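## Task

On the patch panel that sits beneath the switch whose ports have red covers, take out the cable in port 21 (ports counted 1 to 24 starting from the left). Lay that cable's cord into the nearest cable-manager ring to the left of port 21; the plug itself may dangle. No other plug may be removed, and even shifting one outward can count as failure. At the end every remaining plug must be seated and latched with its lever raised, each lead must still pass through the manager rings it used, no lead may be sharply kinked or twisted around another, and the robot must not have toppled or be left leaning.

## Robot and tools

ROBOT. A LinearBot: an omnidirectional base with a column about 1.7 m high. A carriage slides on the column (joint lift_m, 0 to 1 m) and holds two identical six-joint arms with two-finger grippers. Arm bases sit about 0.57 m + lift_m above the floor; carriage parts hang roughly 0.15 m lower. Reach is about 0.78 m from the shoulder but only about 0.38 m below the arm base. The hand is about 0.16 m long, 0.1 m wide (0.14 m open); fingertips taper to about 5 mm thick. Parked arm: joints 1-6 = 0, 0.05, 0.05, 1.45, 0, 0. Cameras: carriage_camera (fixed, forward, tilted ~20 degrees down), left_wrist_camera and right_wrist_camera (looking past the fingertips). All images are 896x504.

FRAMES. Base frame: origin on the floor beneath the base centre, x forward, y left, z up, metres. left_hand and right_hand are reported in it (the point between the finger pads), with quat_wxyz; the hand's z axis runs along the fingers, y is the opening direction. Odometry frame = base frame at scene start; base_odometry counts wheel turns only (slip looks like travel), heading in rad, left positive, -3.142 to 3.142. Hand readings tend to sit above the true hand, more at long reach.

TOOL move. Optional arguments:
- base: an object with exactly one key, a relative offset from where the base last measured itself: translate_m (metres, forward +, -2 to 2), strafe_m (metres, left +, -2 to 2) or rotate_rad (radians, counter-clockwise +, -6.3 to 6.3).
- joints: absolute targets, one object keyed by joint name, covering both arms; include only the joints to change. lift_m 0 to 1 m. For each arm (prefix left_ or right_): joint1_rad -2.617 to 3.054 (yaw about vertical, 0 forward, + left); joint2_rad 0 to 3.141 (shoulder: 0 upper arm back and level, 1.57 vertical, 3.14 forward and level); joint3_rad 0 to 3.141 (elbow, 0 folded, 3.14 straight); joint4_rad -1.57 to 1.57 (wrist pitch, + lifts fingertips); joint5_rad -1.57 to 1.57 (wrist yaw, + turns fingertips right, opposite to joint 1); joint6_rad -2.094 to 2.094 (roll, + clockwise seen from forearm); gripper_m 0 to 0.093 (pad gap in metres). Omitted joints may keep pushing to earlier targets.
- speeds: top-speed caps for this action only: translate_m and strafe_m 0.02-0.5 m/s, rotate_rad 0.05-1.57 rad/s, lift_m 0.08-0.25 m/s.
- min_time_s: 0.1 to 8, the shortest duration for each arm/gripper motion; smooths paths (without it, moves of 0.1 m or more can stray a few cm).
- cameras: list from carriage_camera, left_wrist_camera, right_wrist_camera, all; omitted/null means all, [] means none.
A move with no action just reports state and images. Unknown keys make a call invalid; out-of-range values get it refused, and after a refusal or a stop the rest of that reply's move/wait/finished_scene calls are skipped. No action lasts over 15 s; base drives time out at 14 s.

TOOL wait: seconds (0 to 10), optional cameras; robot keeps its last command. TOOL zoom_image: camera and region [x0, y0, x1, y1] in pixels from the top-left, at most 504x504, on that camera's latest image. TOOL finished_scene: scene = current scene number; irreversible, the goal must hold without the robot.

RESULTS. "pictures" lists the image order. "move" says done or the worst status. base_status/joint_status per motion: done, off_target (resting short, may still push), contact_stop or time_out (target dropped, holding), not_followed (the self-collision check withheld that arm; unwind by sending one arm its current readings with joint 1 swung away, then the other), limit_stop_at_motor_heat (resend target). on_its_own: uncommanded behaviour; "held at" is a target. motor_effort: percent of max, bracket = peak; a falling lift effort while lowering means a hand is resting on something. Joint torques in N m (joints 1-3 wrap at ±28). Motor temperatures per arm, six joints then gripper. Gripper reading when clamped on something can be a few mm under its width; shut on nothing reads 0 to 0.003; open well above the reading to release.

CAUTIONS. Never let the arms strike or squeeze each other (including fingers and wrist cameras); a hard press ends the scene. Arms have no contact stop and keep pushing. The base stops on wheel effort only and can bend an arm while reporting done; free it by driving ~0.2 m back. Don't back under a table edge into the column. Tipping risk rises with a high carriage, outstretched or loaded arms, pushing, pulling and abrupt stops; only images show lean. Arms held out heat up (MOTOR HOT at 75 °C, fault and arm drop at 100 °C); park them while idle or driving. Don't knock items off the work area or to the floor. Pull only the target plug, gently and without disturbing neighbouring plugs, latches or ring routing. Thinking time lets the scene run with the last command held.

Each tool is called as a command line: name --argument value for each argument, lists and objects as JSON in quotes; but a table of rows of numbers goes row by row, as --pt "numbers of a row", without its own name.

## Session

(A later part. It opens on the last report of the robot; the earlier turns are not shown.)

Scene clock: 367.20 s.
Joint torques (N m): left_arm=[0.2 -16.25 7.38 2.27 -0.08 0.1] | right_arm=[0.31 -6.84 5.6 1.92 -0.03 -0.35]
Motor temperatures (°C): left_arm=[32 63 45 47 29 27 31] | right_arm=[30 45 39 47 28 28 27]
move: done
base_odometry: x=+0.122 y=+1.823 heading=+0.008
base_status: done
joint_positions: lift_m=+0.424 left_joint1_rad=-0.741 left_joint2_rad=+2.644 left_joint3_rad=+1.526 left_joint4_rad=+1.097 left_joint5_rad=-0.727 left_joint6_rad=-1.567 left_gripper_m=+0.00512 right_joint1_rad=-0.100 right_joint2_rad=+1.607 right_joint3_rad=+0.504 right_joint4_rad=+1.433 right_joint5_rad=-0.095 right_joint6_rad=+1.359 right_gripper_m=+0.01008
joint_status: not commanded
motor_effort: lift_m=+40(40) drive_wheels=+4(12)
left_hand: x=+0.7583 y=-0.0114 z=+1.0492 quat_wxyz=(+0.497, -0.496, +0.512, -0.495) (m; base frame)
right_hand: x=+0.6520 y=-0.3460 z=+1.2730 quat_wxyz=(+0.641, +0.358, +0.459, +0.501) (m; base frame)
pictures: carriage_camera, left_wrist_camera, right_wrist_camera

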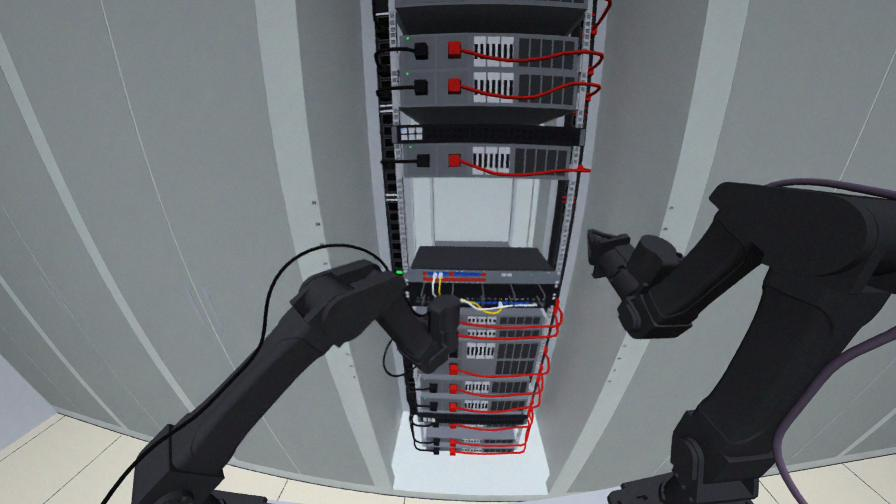

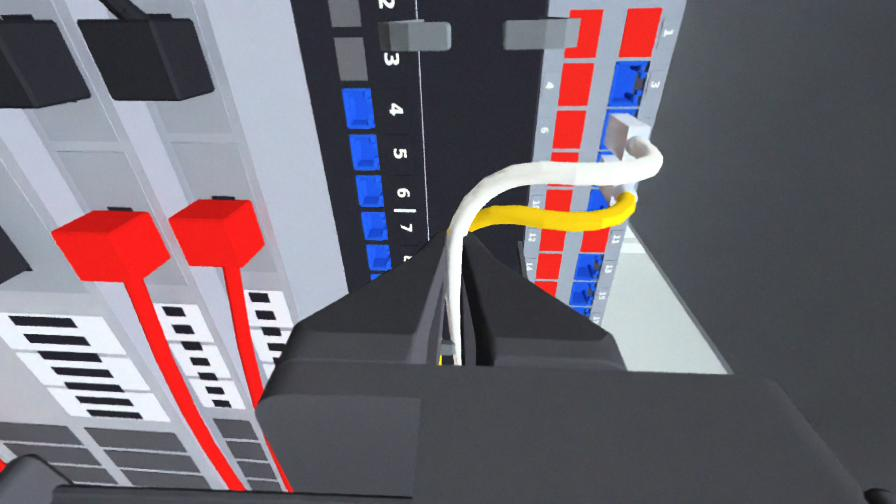

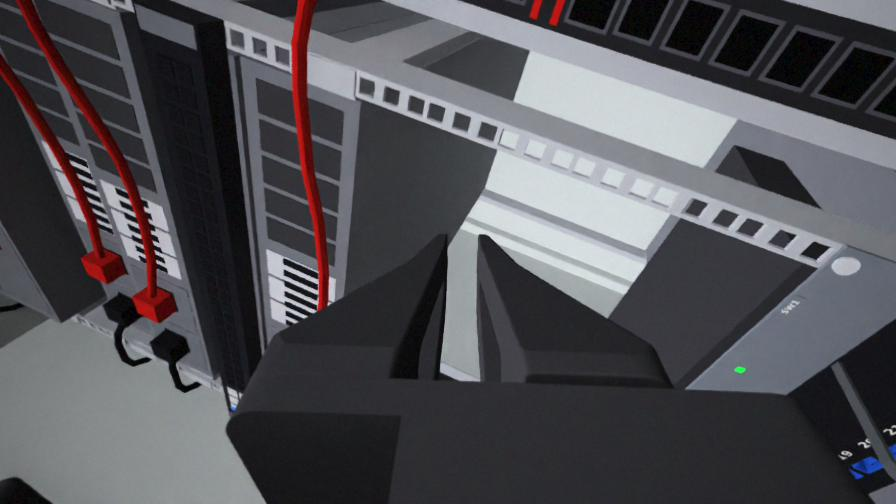

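move --joints '{"lift_m":0.418}' --cameras '[]'

move --joints '{"left_gripper_m":0.026}' --min_time_s 1.5 --cameras '["left_wrist_camera"]'

zoom_image --camera "left_wrist_camera" --region '[390, 210, 510, 370]'

move --base '{"translate_m":-0.14}' --speeds '{"translate_m":0.06}'

zoom_image --camera "left_wrist_camera" --region '[400, 120, 540, 320]'

zoom_image --camera "left_wrist_camera" --region '[420, 180, 480, 260]'

zoom_image --camera "carriage_camera" --region '[420, 230, 560, 310]'

Scene clock: 371.30 s.
Joint torques (N m): left_arm=[0.03 -16.34 7.32 2.13 -0.08 0.11] | right_arm=[0.18 -6.83 5.65 2 -0.04 -0.35]
Motor temperatures (°C): left_arm=[32 64 46 47 29 27 31] | right_arm=[30 44 39 47 28 28 27]
move: done
base_odometry: x=+0.122 y=+1.823 heading=+0.008
base_status: not commanded
joint_positions: lift_m=+0.418 left_joint1_rad=-0.740 left_joint2_rad=+2.645 left_joint3_rad=+1.526 left_joint4_rad=+1.106 left_joint5_rad=-0.727 left_joint6_rad=-1.567 left_gripper_m=+0.00512 right_joint1_rad=-0.100 right_joint2_rad=+1.607 right_joint3_rad=+0.504 right_joint4_rad=+1.430 right_joint5_rad=-0.095 right_joint6_rad=+1.359 right_gripper_m=+0.01008
joint_status: all done
motor_effort: lift_m=+39(40) drive_wheels=+5(5)
left_hand: x=+0.7585 y=-0.0109 z=+1.0441 quat_wxyz=(+0.497, -0.496, +0.509, -0.497) (m; base frame)
right_hand: x=+0.6522 y=-0.3460 z=+1.2664 quat_wxyz=(+0.640, +0.359, +0.460, +0.500) (m; base frame)
pictures: none
No camera images: "cameras" was empty.

Scene clock: 373.10 s.
Joint torques (N m): left_arm=[0.23 -16.47 7.32 2.11 -0.04 0.13] | right_arm=[0.21 -6.93 5.57 1.99 -0.03 -0.34]
Motor temperatures (°C): left_arm=[32 65 46 47 29 27 31] | right_arm=[30 44 39 47 28 28 27]
move: done
base_odometry: x=+0.122 y=+1.823 heading=+0.008
base_status: not commanded
joint_positions: lift_m=+0.418 left_joint1_rad=-0.740 left_joint2_rad=+2.645 left_joint3_rad=+1.526 left_joint4_rad=+1.112 left_joint5_rad=-0.727 left_joint6_rad=-1.567 left_gripper_m=+0.02596 right_joint1_rad=-0.100 right_joint2_rad=+1.607 right_joint3_rad=+0.504 right_joint4_rad=+1.430 right_joint5_rad=-0.095 right_joint6_rad=+1.359 right_gripper_m=+0.01008
joint_status: all done
motor_effort: lift_m=+39(40) drive_wheels=+4(5)
left_hand: x=+0.7585 y=-0.0109 z=+1.0453 quat_wxyz=(+0.497, -0.496, +0.507, -0.500) (m; base frame)
right_hand: x=+0.6522 y=-0.3460 z=+1.2664 quat_wxyz=(+0.640, +0.359, +0.460, +0.500) (m; base frame)
pictures: left_wrist_camera

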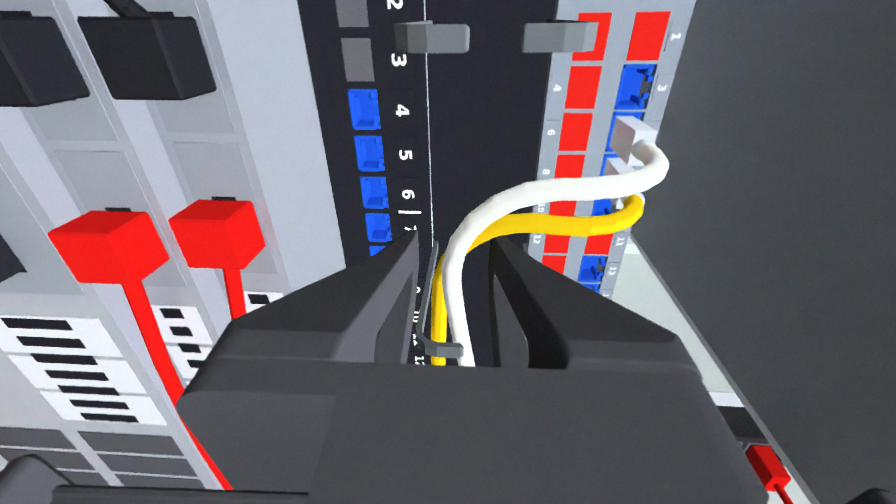

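Scaled by 3.150 from the camera's 896x504 image, which has a finer 1280x720 frame.

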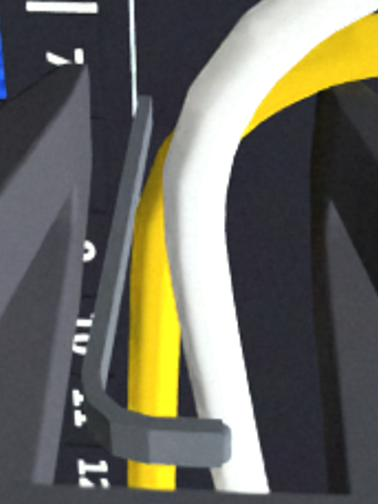

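Scene clock: 375.97 s.
Joint torques (N m): left_arm=[0.09 -16.35 7.34 2.09 -0.01 0.16] | right_arm=[0.2 -6.89 5.57 1.99 -0.04 -0.34]
Motor temperatures (°C): left_arm=[32 66 46 47 29 27 31] | right_arm=[30 44 39 47 28 28 27]
move: done
base_odometry: x=-0.018 y=+1.822 heading=+0.007
base_status: done
joint_positions: lift_m=+0.418 left_joint1_rad=-0.738 left_joint2_rad=+2.645 left_joint3_rad=+1.526 left_joint4_rad=+1.113 left_joint5_rad=-0.727 left_joint6_rad=-1.567 left_gripper_m=+0.02596 right_joint1_rad=-0.100 right_joint2_rad=+1.607 right_joint3_rad=+0.504 right_joint4_rad=+1.430 right_joint5_rad=-0.095 right_joint6_rad=+1.359 right_gripper_m=+0.01008
joint_status: not commanded
motor_effort: lift_m=+39(40) drive_wheels=-2(17)
left_hand: x=+0.7591 y=-0.0099 z=+1.0456 quat_wxyz=(+0.498, -0.496, +0.506, -0.500) (m; base frame)
right_hand: x=+0.6522 y=-0.3460 z=+1.2664 quat_wxyz=(+0.640, +0.359, +0.460, +0.500) (m; base frame)
pictures: carriage_camera, left_wrist_camera, right_wrist_camera

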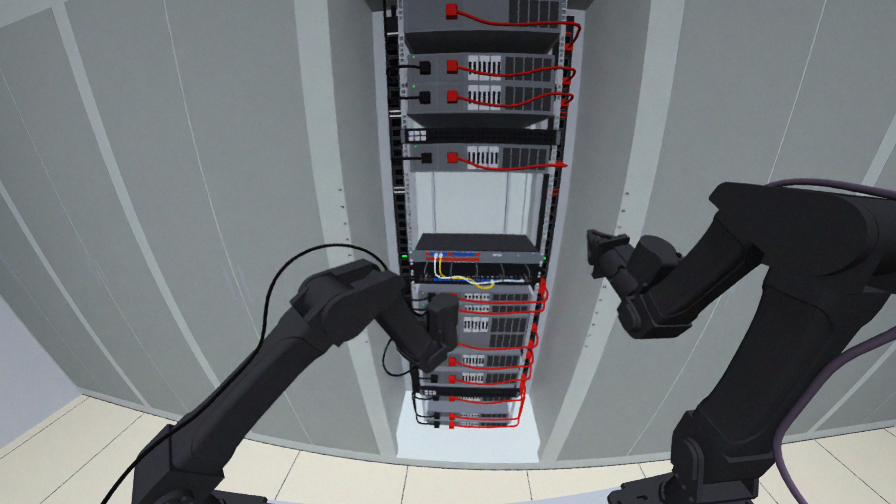

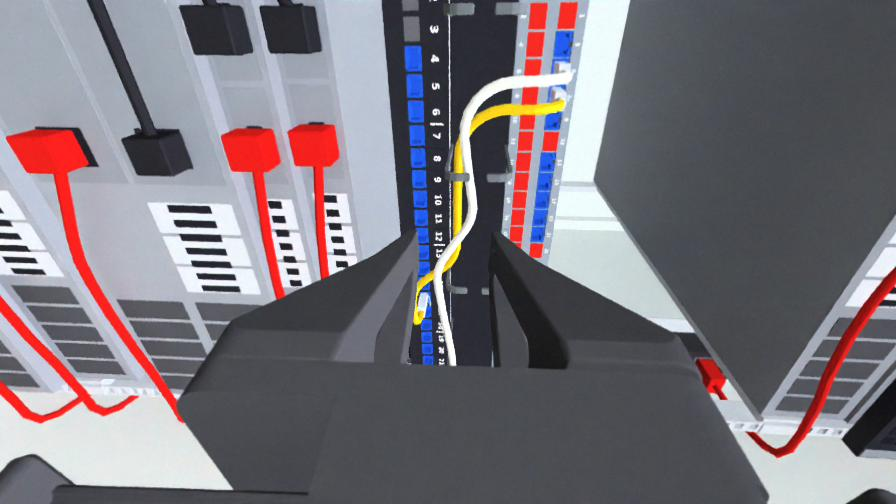

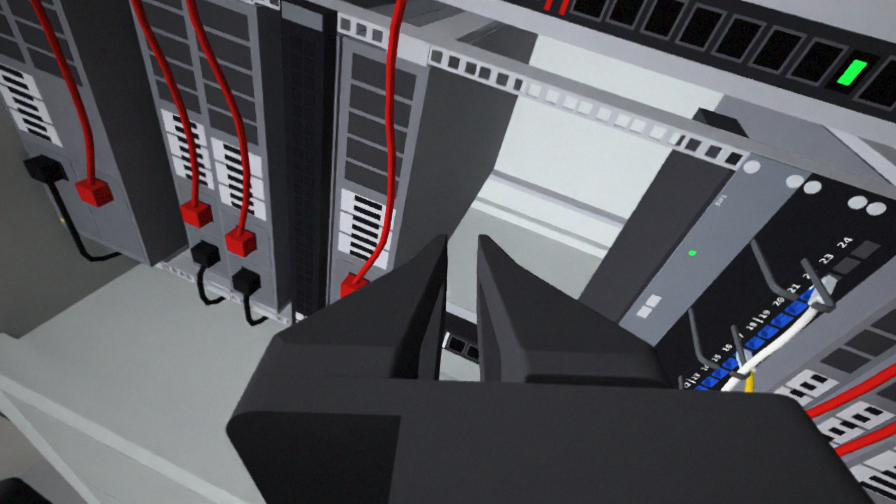

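Scaled by 2.520 from the camera's 896x504 image, which has a finer 1280x720 frame.

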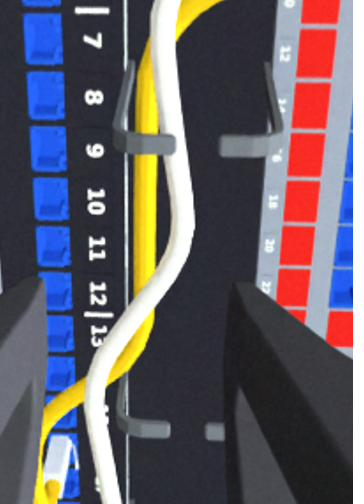

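Scaled by 6.300 from the camera's 896x504 image, which has a finer 1280x720 frame.

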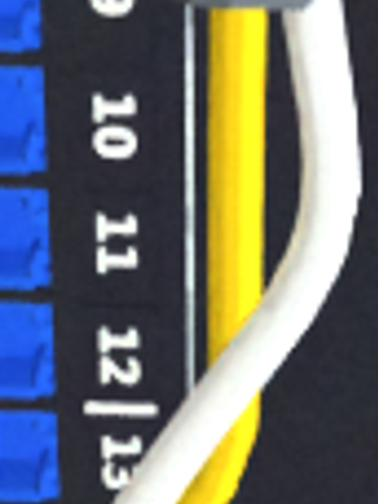

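Scaled by 3.600 from the camera's 896x504 image, which has a finer 1280x720 frame.

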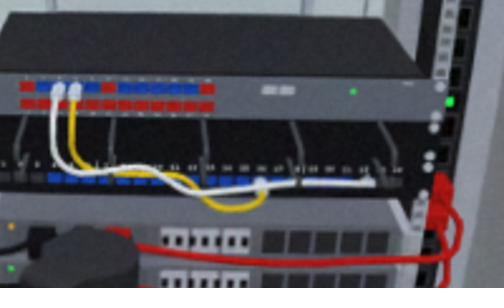

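zoom_image --camera "right_wrist_camera" --region '[680, 230, 880, 390]'

zoom_image --camera "left_wrist_camera" --region '[430, 140, 500, 230]'

Scaled by 2.520 from the camera's 896x504 image, which has a finer 1280x720 frame.

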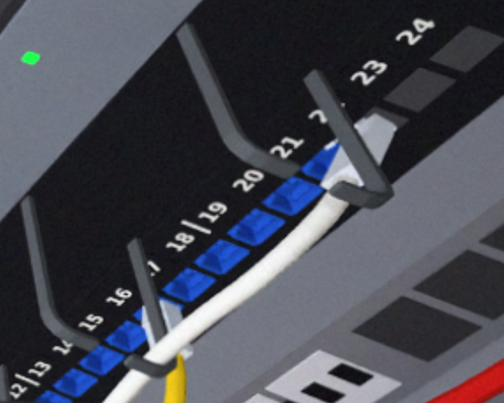

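Scaled by 5.600 from the camera's 896x504 image, which has a finer 1280x720 frame.

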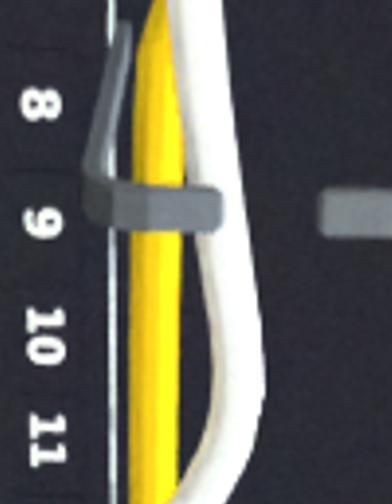

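zoom_image --camera "right_wrist_camera" --region '[720, 330, 780, 390]'

move --base '{"translate_m":-0.15}'

zoom_image --camera "right_wrist_camera" --region '[620, 250, 800, 400]'

Scaled by 8.400 from the camera's 896x504 image, which has a finer 1280x720 frame.

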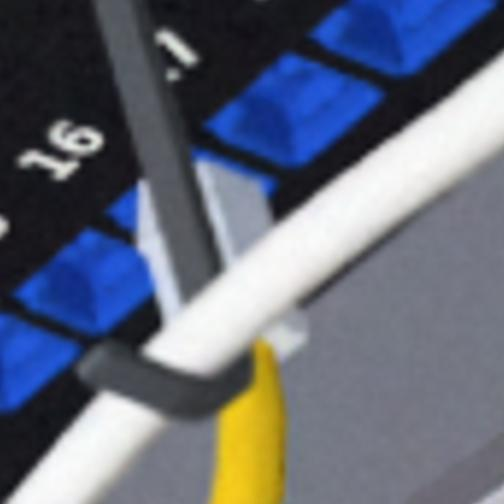

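Scene clock: 380.23 s.
Joint torques (N m): left_arm=[-0.14 -16.5 7.32 2.08 -0.05 0.11] | right_arm=[0.2 -6.82 5.6 2 -0.03 -0.35]
Motor temperatures (°C): left_arm=[32 68 46 47 29 27 31] | right_arm=[30 44 40 47 28 28 27]
move: done
base_odometry: x=-0.168 y=+1.820 heading=+0.007
base_status: done
joint_positions: lift_m=+0.418 left_joint1_rad=-0.737 left_joint2_rad=+2.645 left_joint3_rad=+1.526 left_joint4_rad=+1.114 left_joint5_rad=-0.727 left_joint6_rad=-1.567 left_gripper_m=+0.02596 right_joint1_rad=-0.100 right_joint2_rad=+1.607 right_joint3_rad=+0.504 right_joint4_rad=+1.430 right_joint5_rad=-0.095 right_joint6_rad=+1.359 right_gripper_m=+0.01008
joint_status: not commanded
motor_effort: lift_m=+39(40) drive_wheels=-1(12)
left_hand: x=+0.7596 y=-0.0091 z=+1.0459 quat_wxyz=(+0.498, -0.497, +0.505, -0.500) (m; base frame)
right_hand: x=+0.6522 y=-0.3460 z=+1.2664 quat_wxyz=(+0.640, +0.359, +0.460, +0.500) (m; base frame)
pictures: carriage_camera, left_wrist_camera, right_wrist_camera

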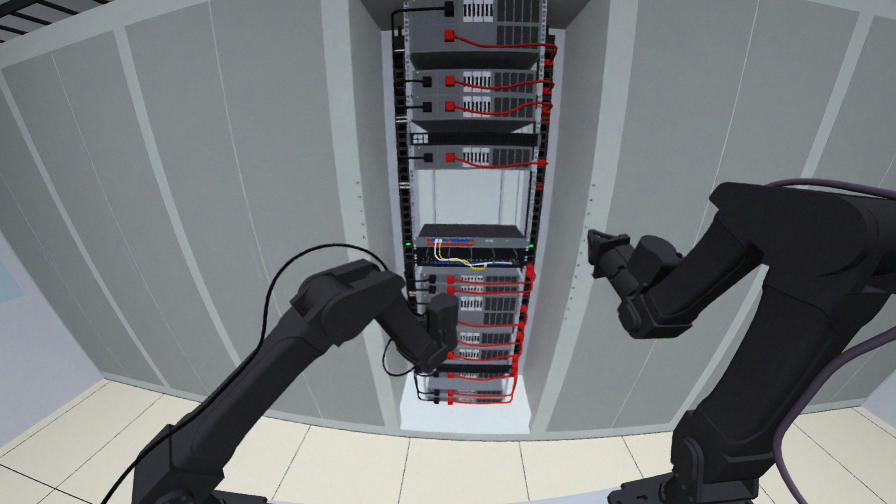

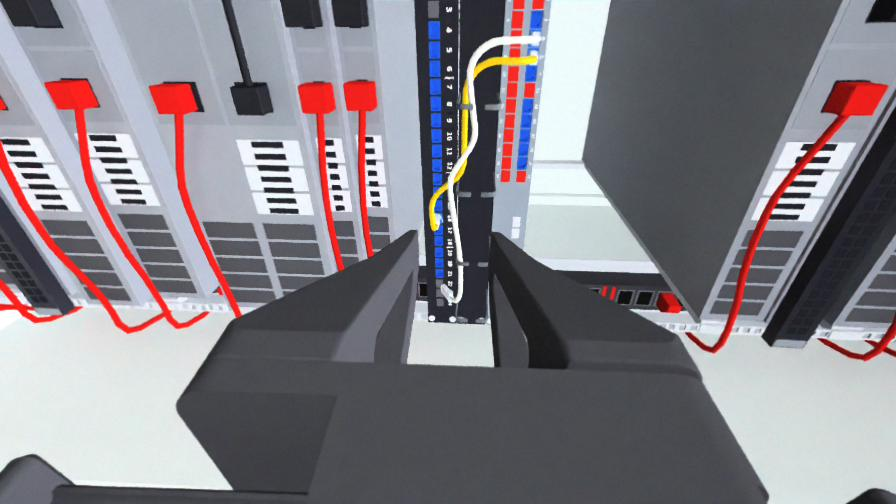

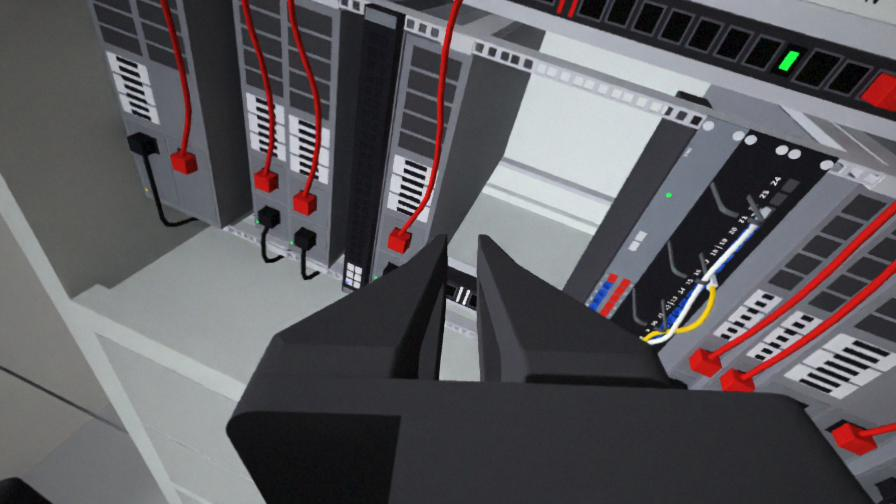

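Scaled by 2.800 from the camera's 896x504 image, which has a finer 1280x720 frame.

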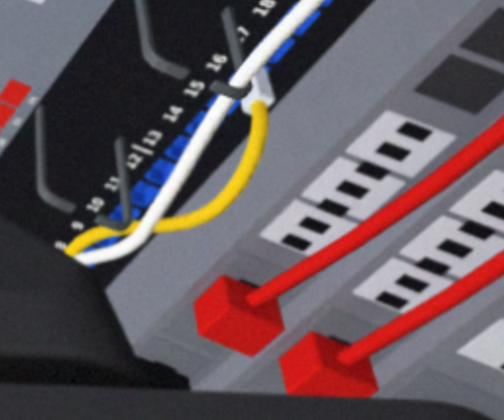

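finished_scene --scene 1

The scene is finished: the task was done.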